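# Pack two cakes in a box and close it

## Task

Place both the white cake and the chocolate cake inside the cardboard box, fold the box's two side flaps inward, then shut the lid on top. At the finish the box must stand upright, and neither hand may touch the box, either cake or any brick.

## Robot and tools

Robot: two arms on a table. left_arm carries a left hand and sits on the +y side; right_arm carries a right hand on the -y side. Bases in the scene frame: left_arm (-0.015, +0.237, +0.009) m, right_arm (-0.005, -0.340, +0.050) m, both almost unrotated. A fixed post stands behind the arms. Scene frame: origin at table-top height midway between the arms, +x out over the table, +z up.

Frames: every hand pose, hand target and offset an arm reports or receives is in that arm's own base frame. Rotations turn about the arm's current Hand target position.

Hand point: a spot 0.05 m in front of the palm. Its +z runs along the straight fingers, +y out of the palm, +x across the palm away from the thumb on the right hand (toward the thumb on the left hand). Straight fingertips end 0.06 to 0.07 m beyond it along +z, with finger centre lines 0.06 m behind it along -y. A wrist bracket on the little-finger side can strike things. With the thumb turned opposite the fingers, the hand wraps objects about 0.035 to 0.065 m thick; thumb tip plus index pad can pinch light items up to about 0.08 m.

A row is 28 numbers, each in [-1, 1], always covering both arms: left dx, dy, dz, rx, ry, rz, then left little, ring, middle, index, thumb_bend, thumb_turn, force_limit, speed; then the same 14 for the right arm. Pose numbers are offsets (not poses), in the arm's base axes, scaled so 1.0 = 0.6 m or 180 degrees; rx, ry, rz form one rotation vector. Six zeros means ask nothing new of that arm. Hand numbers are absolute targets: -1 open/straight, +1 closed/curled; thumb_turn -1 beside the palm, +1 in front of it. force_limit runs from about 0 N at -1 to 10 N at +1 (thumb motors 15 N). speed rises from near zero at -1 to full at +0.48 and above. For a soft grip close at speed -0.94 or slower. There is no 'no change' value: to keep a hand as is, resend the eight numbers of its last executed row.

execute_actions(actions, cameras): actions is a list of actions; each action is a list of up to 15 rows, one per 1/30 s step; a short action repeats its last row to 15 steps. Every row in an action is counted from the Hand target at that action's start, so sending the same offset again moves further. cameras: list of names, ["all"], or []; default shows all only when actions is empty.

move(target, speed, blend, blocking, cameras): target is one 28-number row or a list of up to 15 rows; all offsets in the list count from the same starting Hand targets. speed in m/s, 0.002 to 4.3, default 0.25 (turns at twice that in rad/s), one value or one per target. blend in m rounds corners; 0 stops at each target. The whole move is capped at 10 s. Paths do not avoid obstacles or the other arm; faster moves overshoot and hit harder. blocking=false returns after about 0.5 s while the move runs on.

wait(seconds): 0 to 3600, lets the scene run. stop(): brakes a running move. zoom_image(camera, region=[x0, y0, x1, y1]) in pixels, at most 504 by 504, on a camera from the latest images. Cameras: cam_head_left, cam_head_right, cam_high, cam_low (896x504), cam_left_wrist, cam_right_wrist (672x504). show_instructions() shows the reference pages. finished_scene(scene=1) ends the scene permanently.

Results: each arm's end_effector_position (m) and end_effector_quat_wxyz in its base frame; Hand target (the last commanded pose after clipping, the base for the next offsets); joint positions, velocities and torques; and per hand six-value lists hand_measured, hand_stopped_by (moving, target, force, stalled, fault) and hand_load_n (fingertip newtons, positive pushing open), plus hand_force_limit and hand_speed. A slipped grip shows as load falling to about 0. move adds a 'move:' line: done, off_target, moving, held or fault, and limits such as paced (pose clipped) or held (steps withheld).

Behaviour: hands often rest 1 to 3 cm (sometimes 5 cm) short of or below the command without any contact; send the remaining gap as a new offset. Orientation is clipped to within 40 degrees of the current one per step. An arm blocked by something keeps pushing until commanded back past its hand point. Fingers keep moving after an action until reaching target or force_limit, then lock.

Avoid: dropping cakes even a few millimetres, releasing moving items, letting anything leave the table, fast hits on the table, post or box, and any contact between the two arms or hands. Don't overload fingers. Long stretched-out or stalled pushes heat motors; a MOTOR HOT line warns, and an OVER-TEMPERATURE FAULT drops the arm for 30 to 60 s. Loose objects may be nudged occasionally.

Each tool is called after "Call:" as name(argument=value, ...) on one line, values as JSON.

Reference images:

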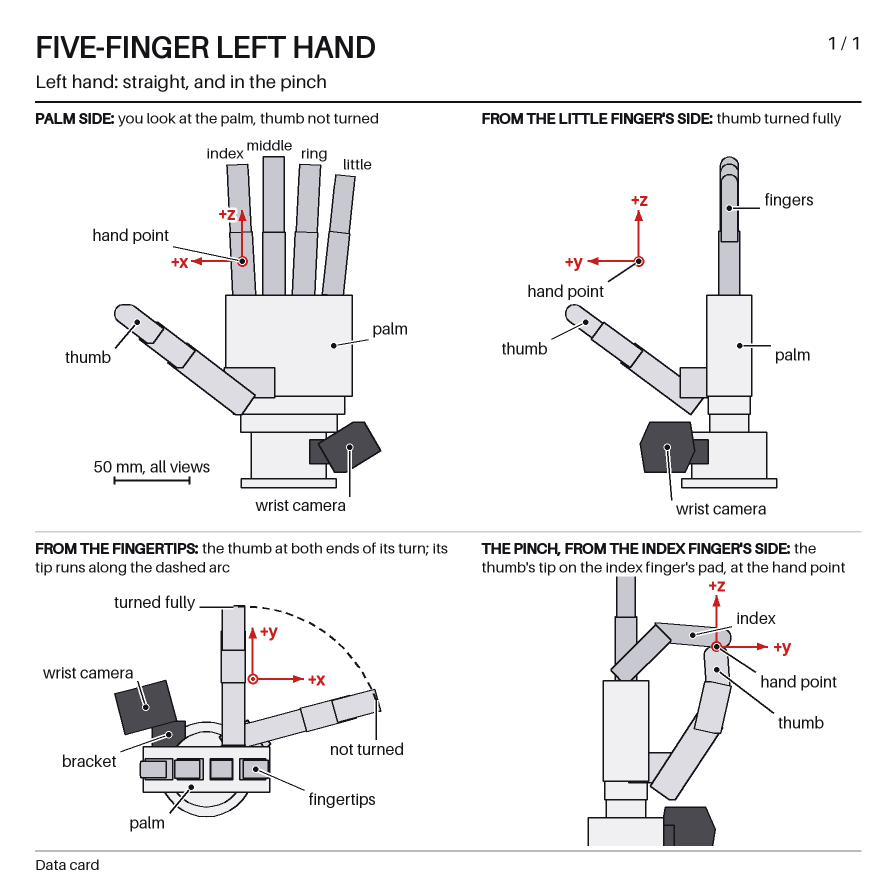

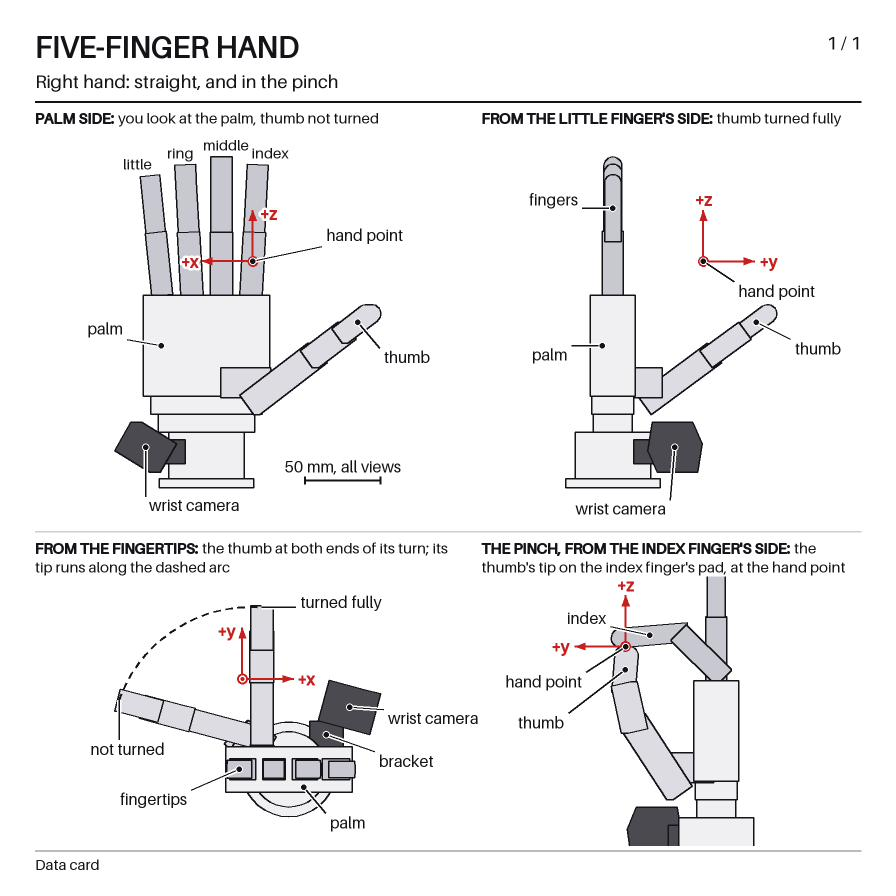

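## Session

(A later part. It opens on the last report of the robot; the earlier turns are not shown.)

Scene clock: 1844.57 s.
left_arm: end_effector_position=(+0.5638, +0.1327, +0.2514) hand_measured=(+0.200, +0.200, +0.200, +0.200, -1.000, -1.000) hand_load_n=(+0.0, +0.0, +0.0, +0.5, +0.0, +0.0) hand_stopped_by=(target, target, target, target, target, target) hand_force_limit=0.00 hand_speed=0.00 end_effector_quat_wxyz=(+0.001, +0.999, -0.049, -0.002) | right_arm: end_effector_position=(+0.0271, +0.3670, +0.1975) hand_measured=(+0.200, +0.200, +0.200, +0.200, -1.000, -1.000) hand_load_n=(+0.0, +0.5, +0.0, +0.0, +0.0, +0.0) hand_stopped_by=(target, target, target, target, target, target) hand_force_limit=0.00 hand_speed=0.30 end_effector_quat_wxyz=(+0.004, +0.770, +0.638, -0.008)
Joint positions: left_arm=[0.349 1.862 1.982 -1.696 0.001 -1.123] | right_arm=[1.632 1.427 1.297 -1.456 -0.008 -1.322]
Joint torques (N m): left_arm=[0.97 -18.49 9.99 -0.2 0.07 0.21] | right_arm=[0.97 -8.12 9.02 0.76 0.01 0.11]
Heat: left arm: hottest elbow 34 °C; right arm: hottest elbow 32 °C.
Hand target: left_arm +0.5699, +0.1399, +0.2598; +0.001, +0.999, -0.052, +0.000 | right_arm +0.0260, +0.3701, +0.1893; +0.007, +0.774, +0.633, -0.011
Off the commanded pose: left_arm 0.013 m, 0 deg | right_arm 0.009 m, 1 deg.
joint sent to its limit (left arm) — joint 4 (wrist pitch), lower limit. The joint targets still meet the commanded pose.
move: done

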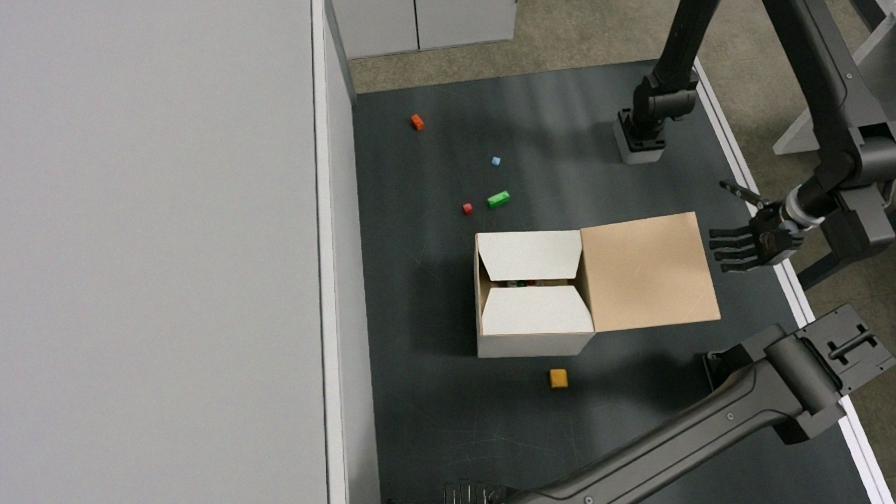

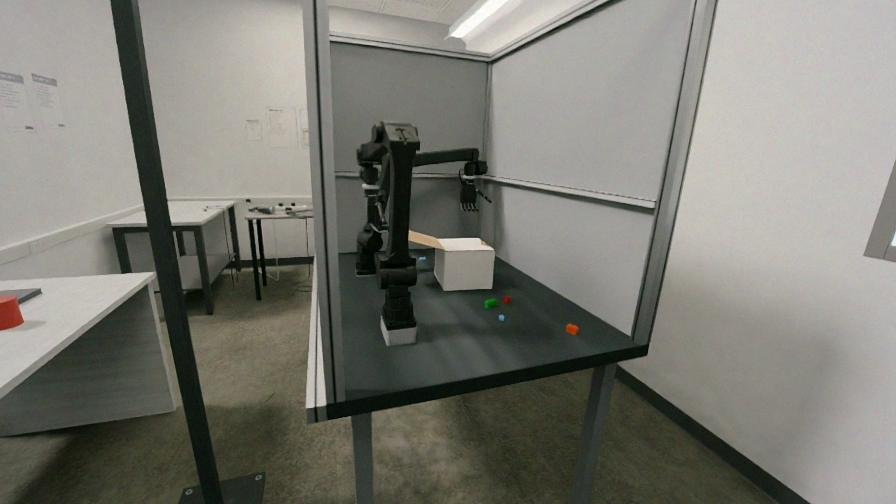

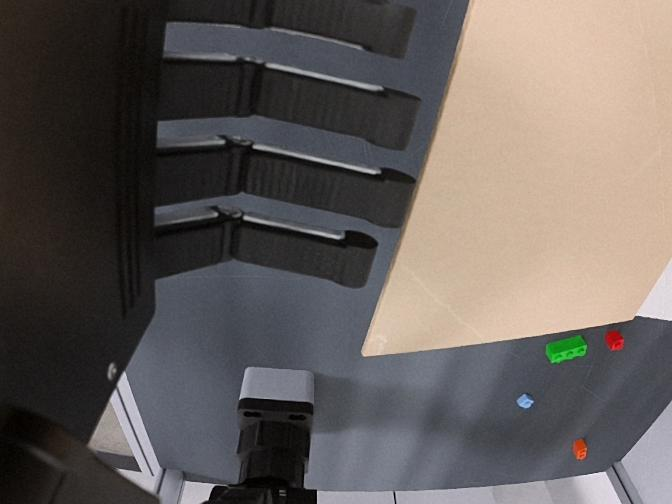

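Call:
move(target=[[0,0,0,0,0,0,0.2,0.2,0.2,0.2,-1,-1,0,0, -0.008,0,-0.102,0,0,0,0.2,0.2,0.2,0.2,-1,-1,0,0.3]], speed=0.08, cameras=["cam_high","cam_low","cam_right_wrist"])

Call:
zoom_image(camera="cam_high", region=[620, 130, 896, 330])

Call:
zoom_image(camera="cam_low", region=[340, 140, 500, 300])

Scene clock: 1856.43 s.
left_arm: end_effector_position=(+0.5638, +0.1327, +0.2514) hand_measured=(+0.200, +0.200, +0.200, +0.200, -1.000, -1.000) hand_load_n=(+0.0, +0.0, +0.0, +0.0, +0.0, +0.0) hand_stopped_by=(target, target, target, target, target, target) hand_force_limit=0.00 hand_speed=0.00 end_effector_quat_wxyz=(+0.001, +0.999, -0.049, -0.002) | right_arm: end_effector_position=(+0.0245, +0.3681, +0.1361) hand_measured=(+0.200, +0.200, +0.200, +0.200, -1.000, -1.000) hand_load_n=(+0.0, +0.0, +0.0, +0.0, +0.0, +0.0) hand_stopped_by=(target, target, target, target, target, target) hand_force_limit=0.00 hand_speed=0.30 end_effector_quat_wxyz=(+0.004, +0.772, +0.636, -0.008)
Joint positions: left_arm=[0.349 1.862 1.982 -1.696 0.001 -1.123] | right_arm=[1.638 1.465 1.172 -1.294 -0.008 -1.311]
Joint torques (N m): left_arm=[0.26 -18.67 10.09 -0.08 0.09 0.25] | right_arm=[1.08 -8.47 8.64 0.66 -0.01 0.09]
Heat: left arm: hottest elbow 34 °C; right arm: hottest elbow 31 °C.
Hand target: left_arm +0.5699, +0.1399, +0.2598; +0.001, +0.999, -0.052, +0.000 | right_arm +0.0212, +0.3700, +0.1279; +0.007, +0.774, +0.633, -0.011
Off the commanded pose: left_arm 0.013 m, 0 deg | right_arm 0.009 m, 1 deg.
joint sent to its limit (left arm) — joint 4 (wrist pitch), lower limit. The joint targets still meet the commanded pose.
move: done

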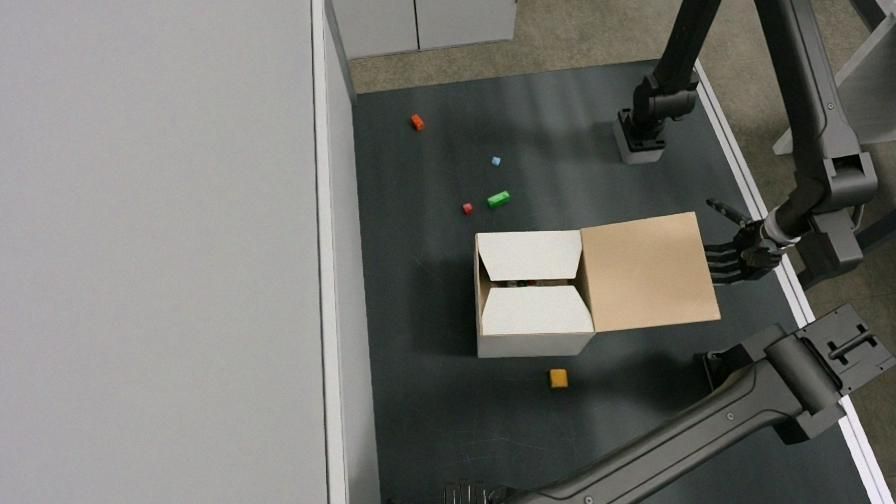

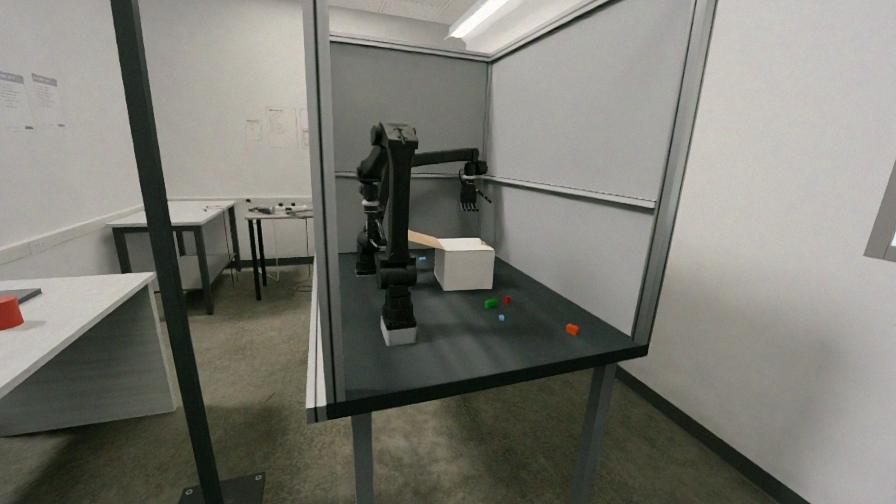

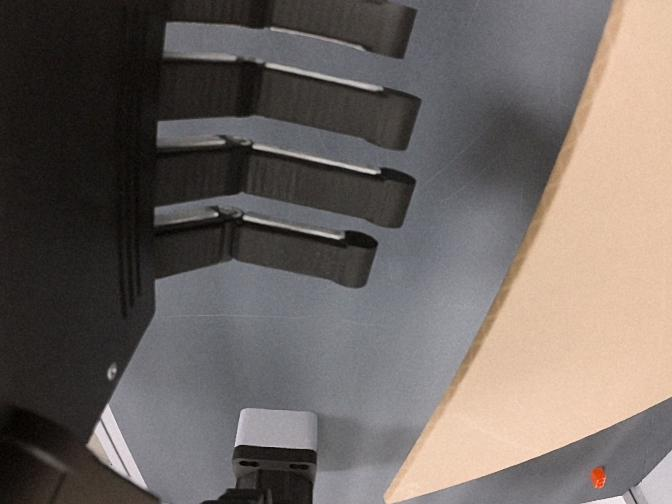

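Scaled by 1.826.

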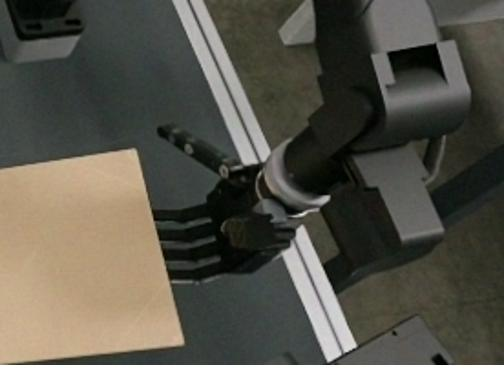

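Scaled by 3.150.

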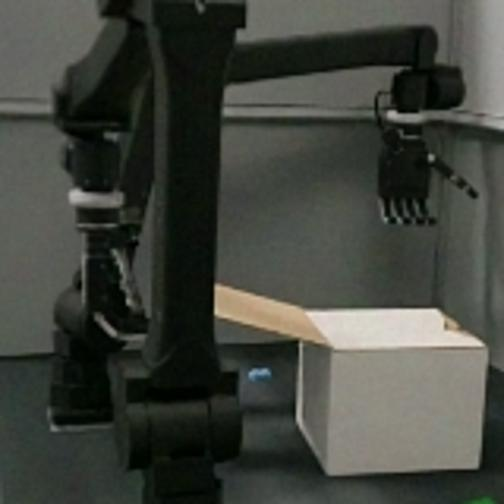

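Call:
move(target=[[0,0,0,0,0,0,0.2,0.2,0.2,0.2,-1,-1,0,0, 0.1197,-0.0108,0,0,0,0,0.2,0.2,0.2,0.2,-1,-1,0,0.3]], speed=0.06, cameras=["cam_high","cam_low","cam_right_wrist"])

Call:
zoom_image(camera="cam_high", region=[620, 130, 896, 330])

Call:
zoom_image(camera="cam_low", region=[340, 140, 500, 300])

Scene clock: 1894.27 s.
left_arm: end_effector_position=(+0.5638, +0.1327, +0.2514) hand_measured=(+0.200, +0.200, +0.200, +0.200, -1.000, -1.000) hand_load_n=(+0.0, +0.0, +0.5, +0.0, +0.0, +0.0) hand_stopped_by=(target, target, target, target, target, target) hand_force_limit=0.00 hand_speed=0.00 end_effector_quat_wxyz=(+0.001, +0.999, -0.049, -0.002) | right_arm: end_effector_position=(+0.0888, +0.3614, +0.1319) hand_measured=(+0.200, +0.200, +0.200, +0.200, -1.000, -1.000) hand_load_n=(+0.0, +0.0, +0.0, +0.0, +0.0, +0.0) hand_stopped_by=(target, target, target, target, target, target) hand_force_limit=0.00 hand_speed=0.30 end_effector_quat_wxyz=(+0.007, +0.779, +0.626, -0.013)
Joint positions: left_arm=[0.349 1.862 1.982 -1.696 0.001 -1.123] | right_arm=[1.478 1.465 1.16 -1.294 -0.008 -1.448]
Joint torques (N m): left_arm=[1.55 -18.02 9.94 0.06 0.06 0.16] | right_arm=[0.15 -9.17 8.53 0.69 0.18 -0.25]
Heat: left arm: hottest elbow 34 °C; right arm: hottest elbow 31 °C.
Hand target: left_arm +0.5699, +0.1399, +0.2598; +0.001, +0.999, -0.052, +0.000 | right_arm +0.0929, +0.3636, +0.1280; +0.007, +0.774, +0.633, -0.011
Off the commanded pose: left_arm 0.013 m, 0 deg | right_arm 0.006 m, 1 deg.
joint sent to its limit (left arm) — joint 4 (wrist pitch), lower limit. The joint targets still meet the commanded pose.
move: done

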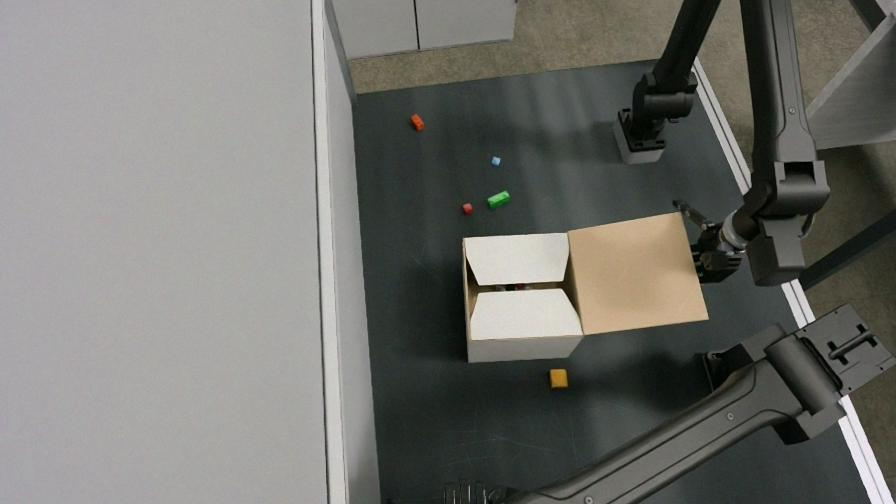

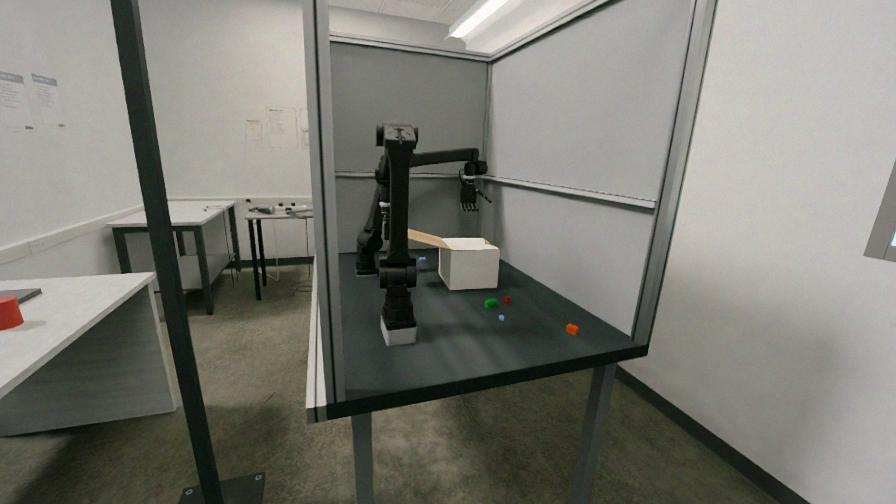

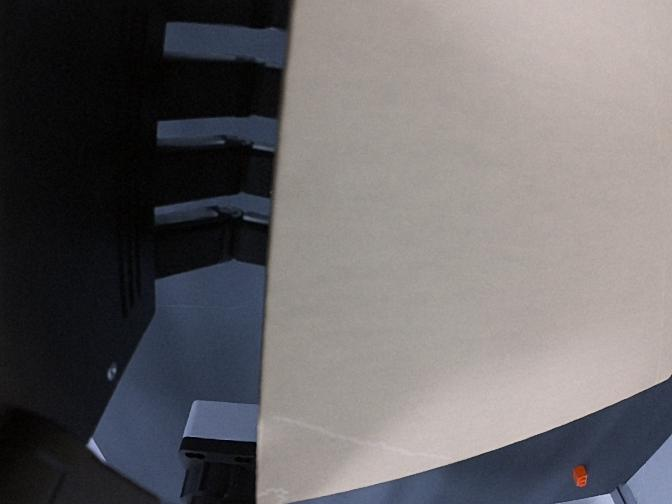

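Scaled by 1.826.

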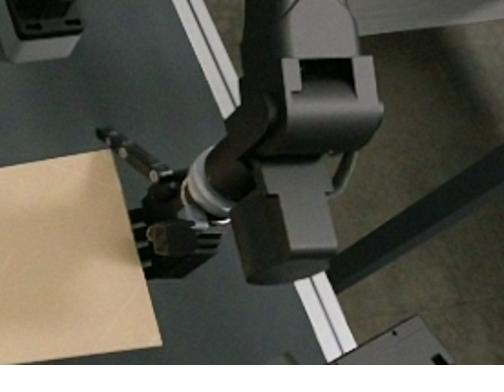

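Scaled by 3.150.

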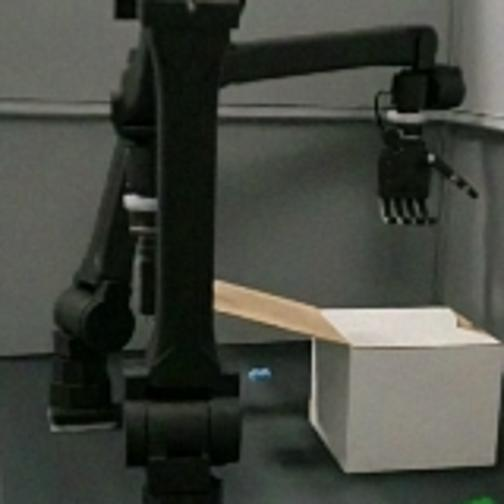

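Call:
move(target=[[0,0,0,0,0,0,0.2,0.2,0.2,0.2,-1,-1,0,0, -0.033,0.0044,0,0,0,0,0.2,0.2,0.2,0.2,-1,-1,0,0.3],[0,0,0,0,0,0,0.2,0.2,0.2,0.2,-1,-1,0,0, -0.033,0.0044,0.05,0,0,0,0.2,0.2,0.2,0.2,-1,-1,0,0.3]], speed=0.06, cameras=["all"])

Call:
zoom_image(camera="cam_high", region=[620, 130, 896, 330])

Call:
zoom_image(camera="cam_low", region=[340, 140, 500, 300])

Scene clock: 1934.60 s.
left_arm: end_effector_position=(+0.5638, +0.1327, +0.2514) hand_measured=(+0.200, +0.200, +0.200, +0.200, -1.000, -1.000) hand_load_n=(+0.0, +0.0, +0.0, +0.0, +0.0, +0.0) hand_stopped_by=(target, target, target, target, target, target) hand_force_limit=0.00 hand_speed=0.00 end_effector_quat_wxyz=(+0.001, +0.999, -0.049, -0.002) | right_arm: end_effector_position=(+0.0737, +0.3560, +0.1411) hand_measured=(+0.200, +0.200, +0.200, +0.200, -1.000, -1.000) hand_load_n=(+0.0, +0.0, +0.5, +0.0, +0.0, +0.0) hand_stopped_by=(target, target, target, target, target, target) hand_force_limit=0.00 hand_speed=0.30 end_effector_quat_wxyz=(+0.021, +0.770, +0.637, -0.025)
Joint positions: left_arm=[0.349 1.862 1.982 -1.696 0.001 -1.123] | right_arm=[1.517 1.463 1.177 -1.349 -0.008 -1.436]
Joint torques (N m): left_arm=[1.2 -17.9 10.04 -0.12 0.04 0.27] | right_arm=[0.73 -10.58 12.05 -0.46 0.1 0.1]
Heat: left arm: hottest elbow 34 °C; right arm: hottest elbow 31 °C.
Hand target: left_arm +0.5699, +0.1399, +0.2598; +0.001, +0.999, -0.052, +0.000 | right_arm +0.0732, +0.3662, +0.1580; +0.007, +0.774, +0.633, -0.011
Off the commanded pose: left_arm 0.013 m, 0 deg | right_arm 0.020 m, 2 deg.
joint sent to its limit (left arm) — joint 4 (wrist pitch), lower limit. The joint targets still meet the commanded pose.
move: off_target (right_arm)

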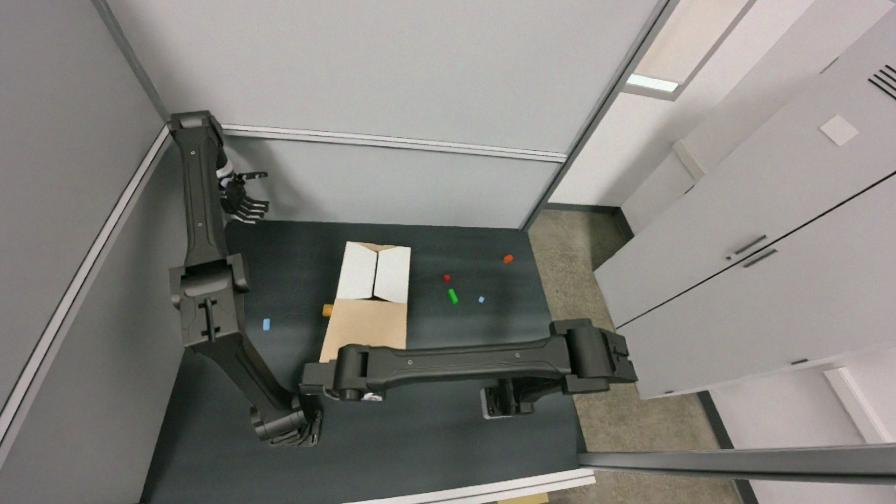

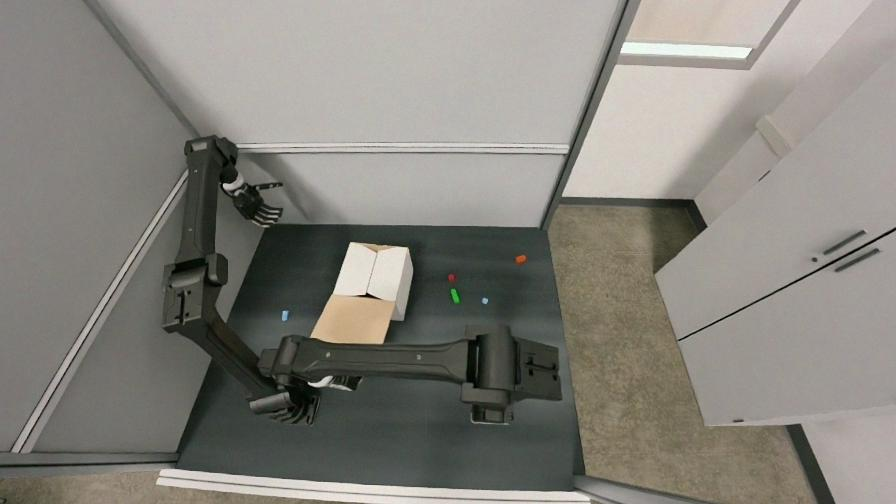

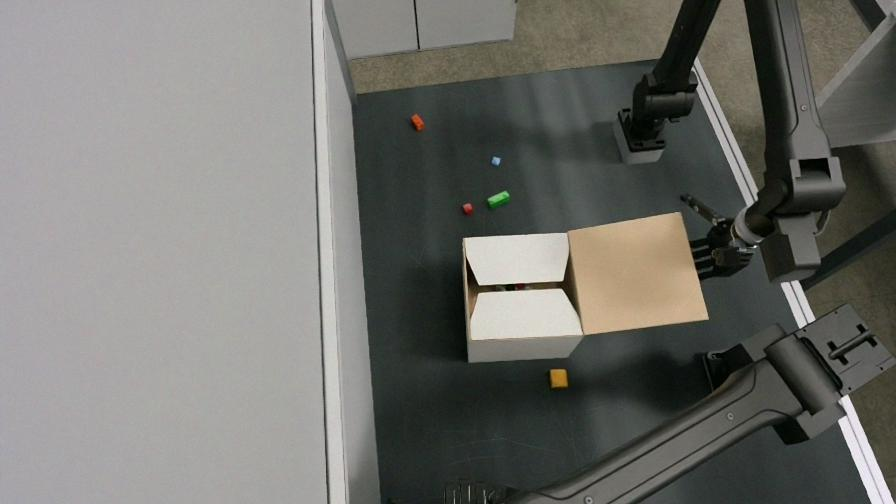

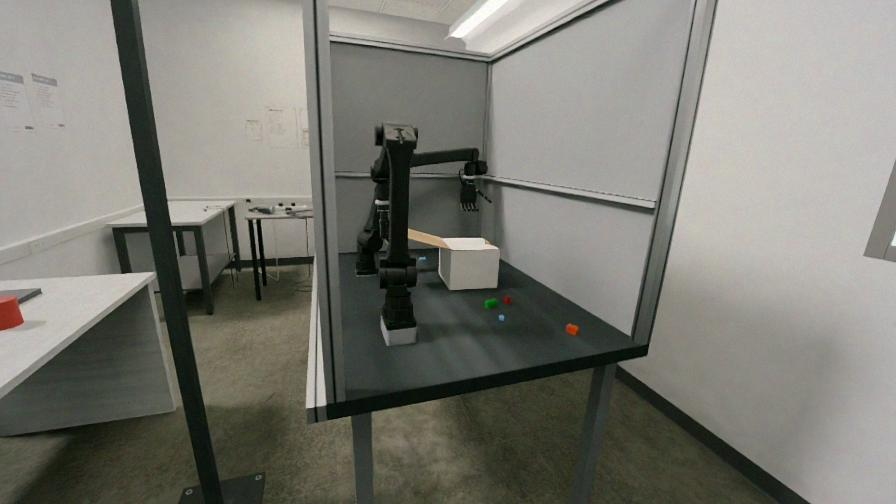

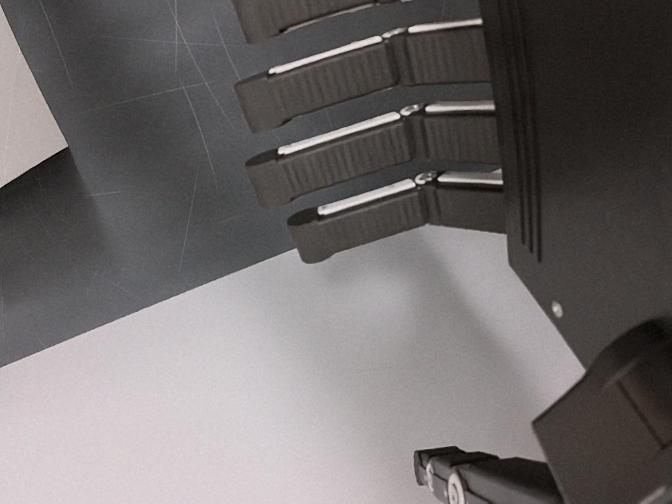

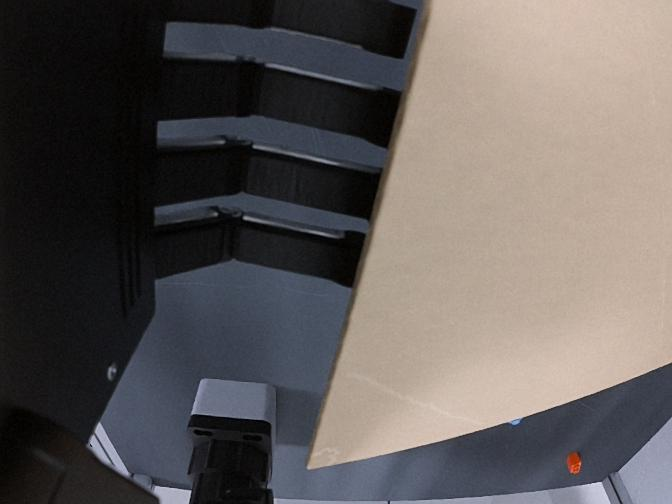

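Scaled by 1.826.

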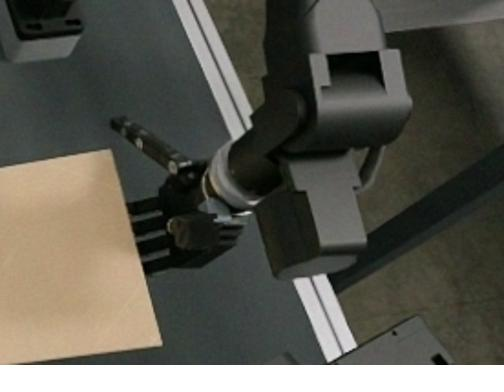

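Scaled by 3.150.

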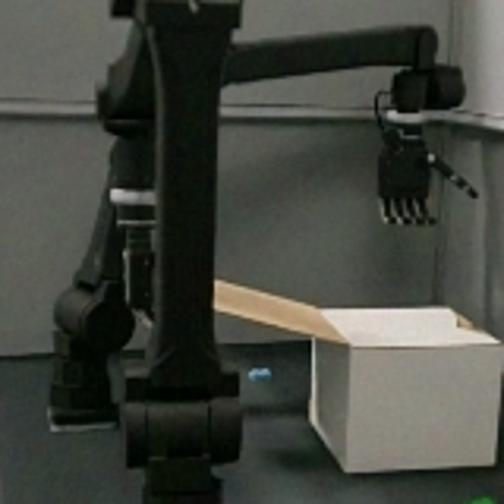

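Call:
move(target=[[0,0,0,0,0,0,0.2,0.2,0.2,0.2,-1,-1,0,0, 0,0.003,0.06,0,0,0,0.2,0.2,0.2,0.2,-1,-1,0,0.3],[0,0,0,0,0,0,0.2,0.2,0.2,0.2,-1,-1,0,0, 0.025,0,0.075,0,0,0,0.2,0.2,0.2,0.2,-1,-1,0,0.3]], speed=0.06, cameras=["cam_high","cam_low","cam_right_wrist"])

Call:
zoom_image(camera="cam_high", region=[620, 130, 896, 330])

Call:
zoom_image(camera="cam_low", region=[340, 140, 500, 300])

Scene clock: 1961.73 s.
left_arm: end_effector_position=(+0.5638, +0.1327, +0.2514) hand_measured=(+0.200, +0.200, +0.200, +0.200, -1.000, -1.000) hand_load_n=(+0.0, +0.0, +0.0, +0.0, +0.0, +0.0) hand_stopped_by=(target, target, target, target, target, target) hand_force_limit=0.00 hand_speed=0.00 end_effector_quat_wxyz=(+0.001, +0.999, -0.049, -0.002) | right_arm: end_effector_position=(+0.0844, +0.3564, +0.1842) hand_measured=(+0.200, +0.200, +0.200, +0.200, -1.000, -1.000) hand_load_n=(+0.0, +0.0, +0.5, +0.0, +0.0, +0.0) hand_stopped_by=(target, target, target, target, target, target) hand_force_limit=0.00 hand_speed=0.30 end_effector_quat_wxyz=(+0.022, +0.777, +0.629, -0.026)
Joint positions: left_arm=[0.349 1.862 1.982 -1.696 0.001 -1.123] | right_arm=[1.488 1.446 1.275 -1.468 -0.008 -1.445]
Joint torques (N m): left_arm=[0.91 -17.67 10 -0.06 0.05 0.2] | right_arm=[0.44 -10.81 12.44 -0.47 0.17 -0.14]
Heat: left arm: hottest elbow 34 °C; right arm: hottest elbow 33 °C.
Hand target: left_arm +0.5699, +0.1399, +0.2598; +0.001, +0.999, -0.052, +0.000 | right_arm +0.0881, +0.3662, +0.2030; +0.007, +0.774, +0.633, -0.011
Off the commanded pose: left_arm 0.013 m, 0 deg | right_arm 0.021 m, 2 deg.
joint sent to its limit (left arm) — joint 4 (wrist pitch), lower limit. The joint targets still meet the commanded pose.
move: off_target (right_arm)

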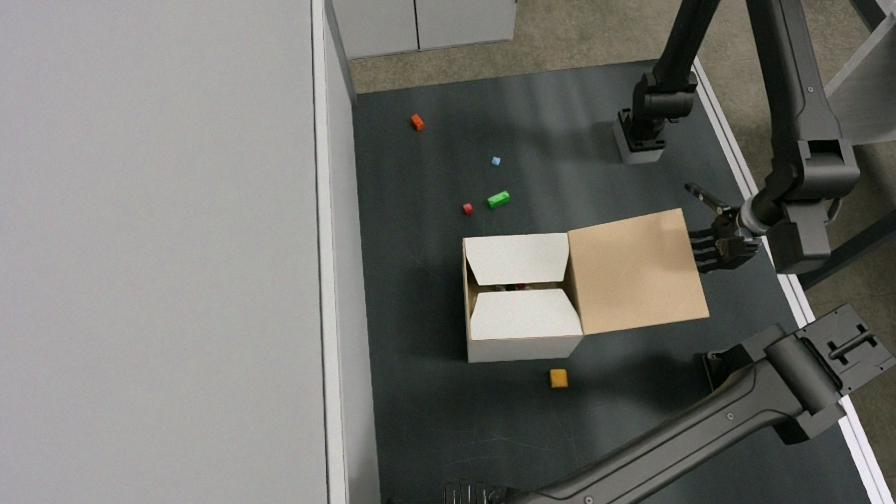

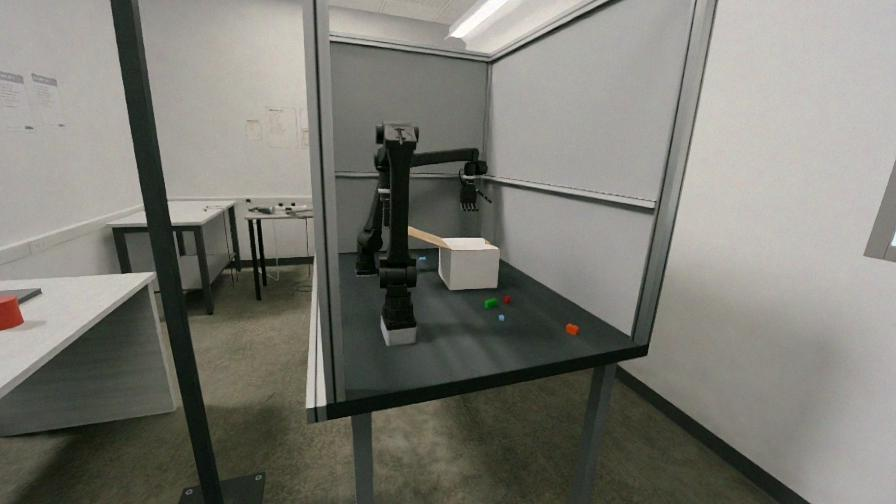

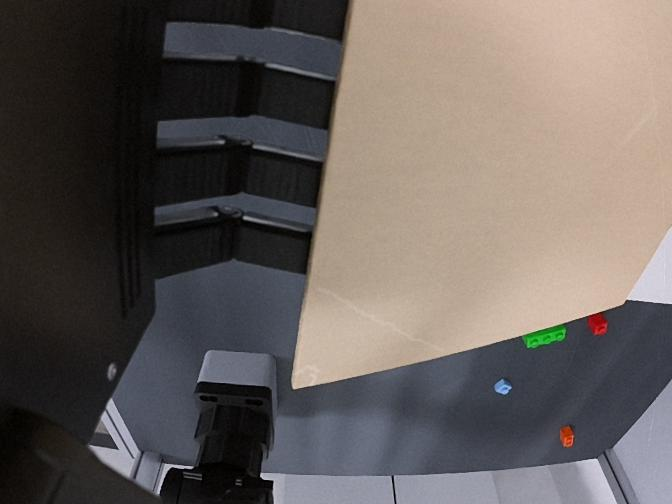

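Scaled by 1.826.

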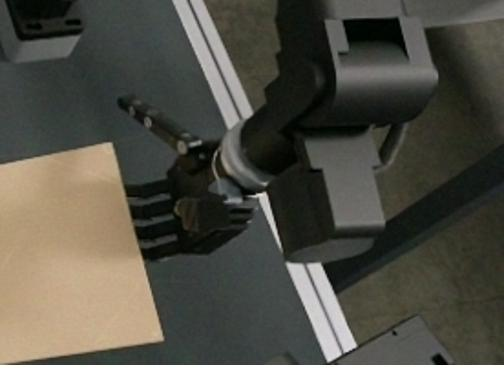

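Scaled by 3.150.

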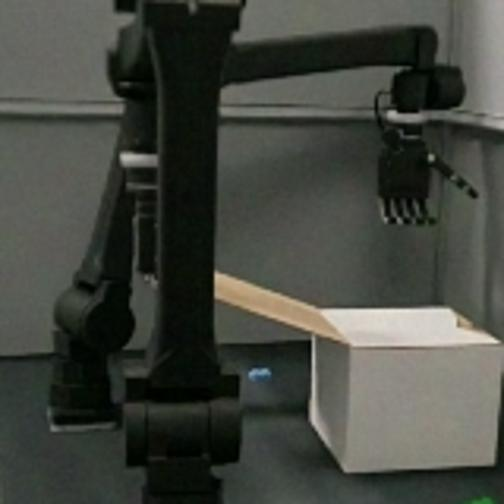

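Call:
move(target=[[0,0,0,0,0,0,0.2,0.2,0.2,0.2,-1,-1,0,0, 0.03,-0.004,0.055,0,0,0,0.2,0.2,0.2,0.2,-1,-1,0,0.3],[0,0,0,0,0,0,0.2,0.2,0.2,0.2,-1,-1,0,0, 0.0693,-0.0092,0.0942,0,0,-0.02,0.2,0.2,0.2,0.2,-1,-1,0,0.3]], speed=0.05, blend=0.01, cameras=["cam_high","cam_low","cam_right_wrist"])

Call:
zoom_image(camera="cam_high", region=[560, 130, 836, 330])

Call:
zoom_image(camera="cam_low", region=[340, 140, 500, 300])

Scene clock: 1986.87 s.
left_arm: end_effector_position=(+0.5638, +0.1327, +0.2514) hand_measured=(+0.200, +0.200, +0.200, +0.200, -1.000, -1.000) hand_load_n=(+0.0, +0.0, +0.0, +0.0, +0.0, +0.0) hand_stopped_by=(target, target, target, target, target, target) hand_force_limit=0.00 hand_speed=0.00 end_effector_quat_wxyz=(+0.001, +0.999, -0.049, -0.002) | right_arm: end_effector_position=(+0.1247, +0.3537, +0.2447) hand_measured=(+0.200, +0.200, +0.200, +0.200, -1.000, -1.000) hand_load_n=(+0.0, +0.0, +0.0, +0.0, +0.0, +0.0) hand_stopped_by=(target, target, target, target, target, target) hand_force_limit=0.00 hand_speed=0.30 end_effector_quat_wxyz=(+0.016, +0.795, +0.606, -0.023)
Joint positions: left_arm=[0.349 1.862 1.982 -1.696 0.001 -1.123] | right_arm=[1.383 1.439 1.428 -1.616 -0.008 -1.49]
Joint torques (N m): left_arm=[1.26 -19.02 9.91 -0.08 0.03 0.17] | right_arm=[-0.03 -9.88 12.49 -0.36 0.22 -0.16]
Heat: left arm: hottest elbow 34 °C; right arm: hottest elbow 32 °C.
Hand target: left_arm +0.5699, +0.1399, +0.2598; +0.001, +0.999, -0.052, +0.000 | right_arm +0.1297, +0.3606, +0.2596; +0.007, +0.794, +0.608, -0.011
Off the commanded pose: left_arm 0.013 m, 0 deg | right_arm 0.017 m, 2 deg.
joint sent to its limit (left arm) — joint 4 (wrist pitch), lower limit. The joint targets still meet the commanded pose.
move: off_target (right_arm)

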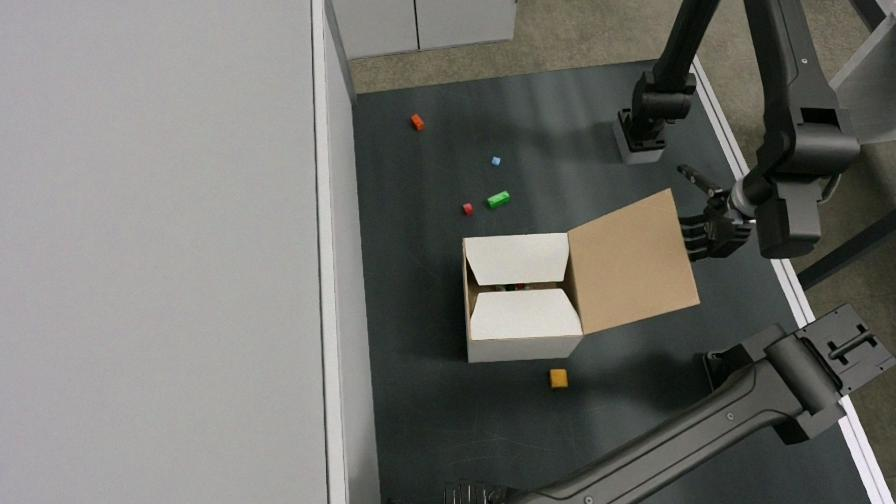

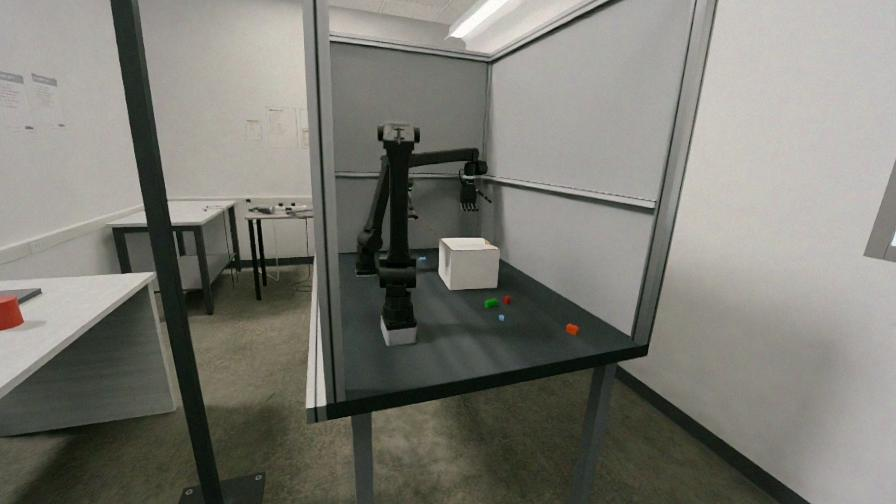

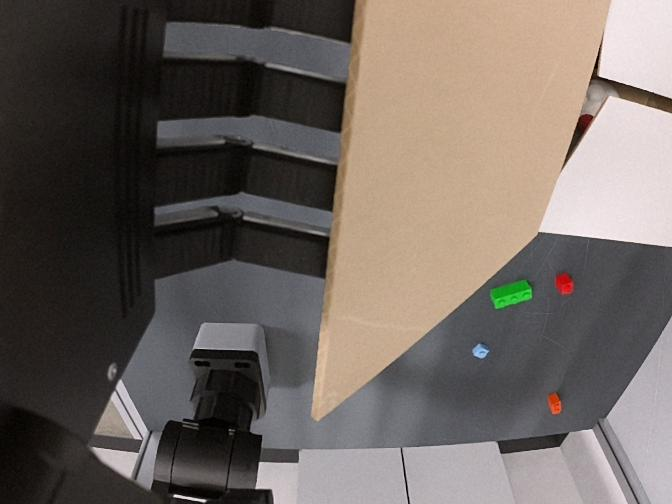

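Scaled by 1.826.

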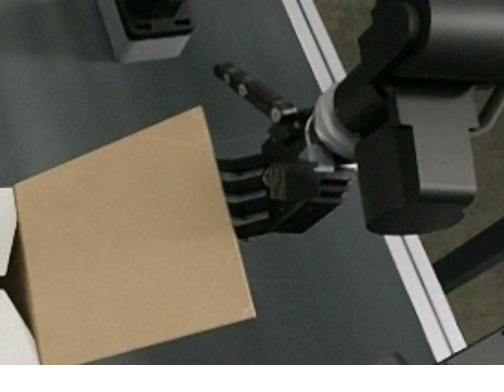

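Scaled by 3.150.

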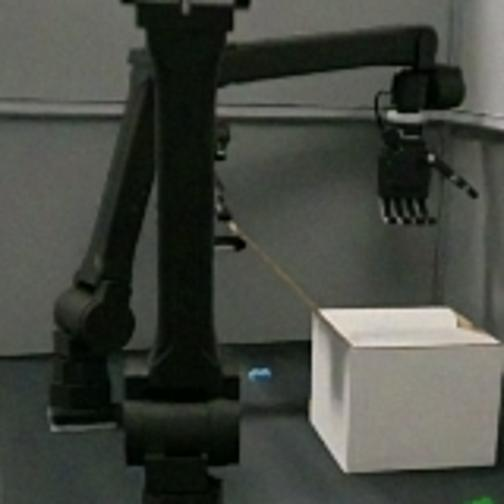

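Call:
move(target=[[0,0,0,0,0,0,0.2,0.2,0.2,0.2,-1,-1,0,0, 0.043,-0.0057,0.0208,0,0,-0.015,0.2,0.2,0.2,0.2,-1,-1,0,0.3],[0,0,0,0,0,0,0.2,0.2,0.2,0.2,-1,-1,0,0, 0.0892,-0.0118,0.0275,0,0,-0.03,0.2,0.2,0.2,0.2,-1,-1,0,0.3]], speed=0.05, blend=0.01, cameras=["cam_high","cam_low","cam_right_wrist"])

Call:
zoom_image(camera="cam_high", region=[560, 130, 836, 330])

Call:
zoom_image(camera="cam_low", region=[340, 140, 500, 300])

Scene clock: 2000.67 s.
left_arm: end_effector_position=(+0.5638, +0.1327, +0.2514) hand_measured=(+0.200, +0.200, +0.200, +0.200, -1.000, -1.000) hand_load_n=(+0.0, +0.0, +0.0, +0.0, +0.0, +0.0) hand_stopped_by=(target, target, target, target, target, target) hand_force_limit=0.00 hand_speed=0.00 end_effector_quat_wxyz=(+0.001, +0.999, -0.049, -0.002) | right_arm: end_effector_position=(+0.1767, +0.3445, +0.2694) hand_measured=(+0.200, +0.200, +0.200, +0.200, -1.000, -1.000) hand_load_n=(+0.0, +0.0, +0.0, +0.0, +0.0, +0.0) hand_stopped_by=(target, target, target, target, target, target) hand_force_limit=0.00 hand_speed=0.30 end_effector_quat_wxyz=(+0.007, +0.824, +0.567, -0.015)
Joint positions: left_arm=[0.349 1.862 1.982 -1.696 0.001 -1.123] | right_arm=[1.247 1.45 1.508 -1.662 -0.007 -1.529]
Joint torques (N m): left_arm=[1.9 -17.85 9.99 0.03 0.06 0.2] | right_arm=[0.44 -8.53 12.71 -0.38 0.2 -0.16]
Heat: left arm: hottest elbow 34 °C; right arm: hottest elbow 34 °C.
Hand target: left_arm +0.5699, +0.1399, +0.2598; +0.001, +0.999, -0.052, +0.000 | right_arm +0.1832, +0.3537, +0.2760; +0.006, +0.821, +0.570, -0.012
Off the commanded pose: left_arm 0.013 m, 0 deg | right_arm 0.013 m, 1 deg.
joint sent to its limit (left arm) — joint 4 (wrist pitch), lower limit. The joint targets still meet the commanded pose.
move: off_target (right_arm)

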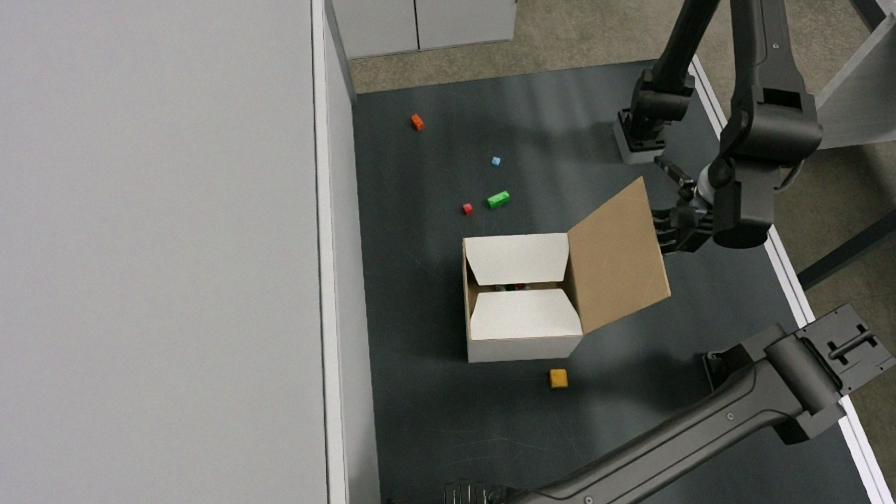

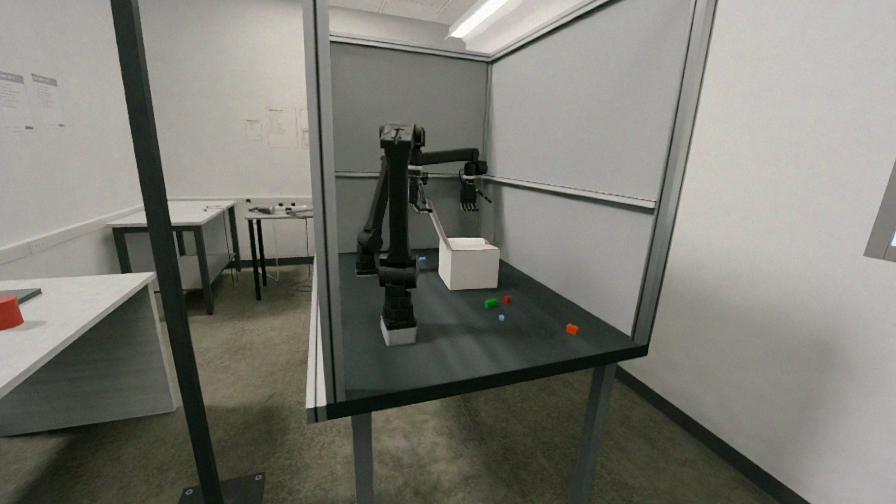

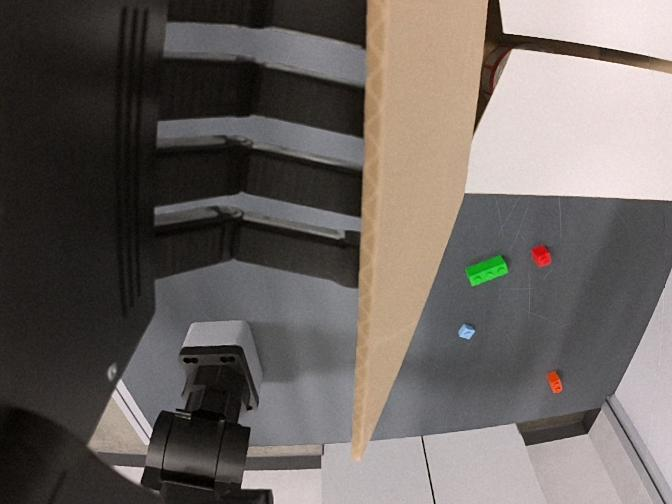

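Scaled by 1.826.

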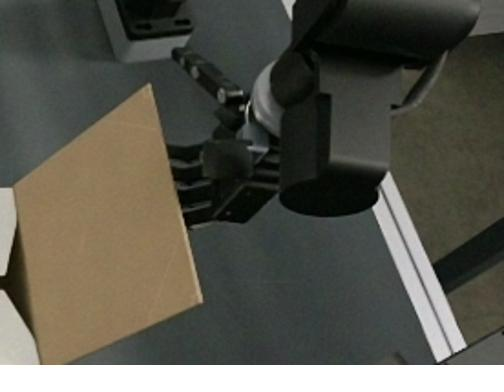

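Scaled by 3.150.

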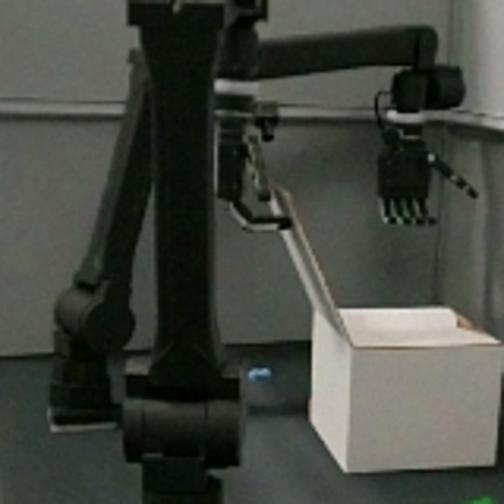

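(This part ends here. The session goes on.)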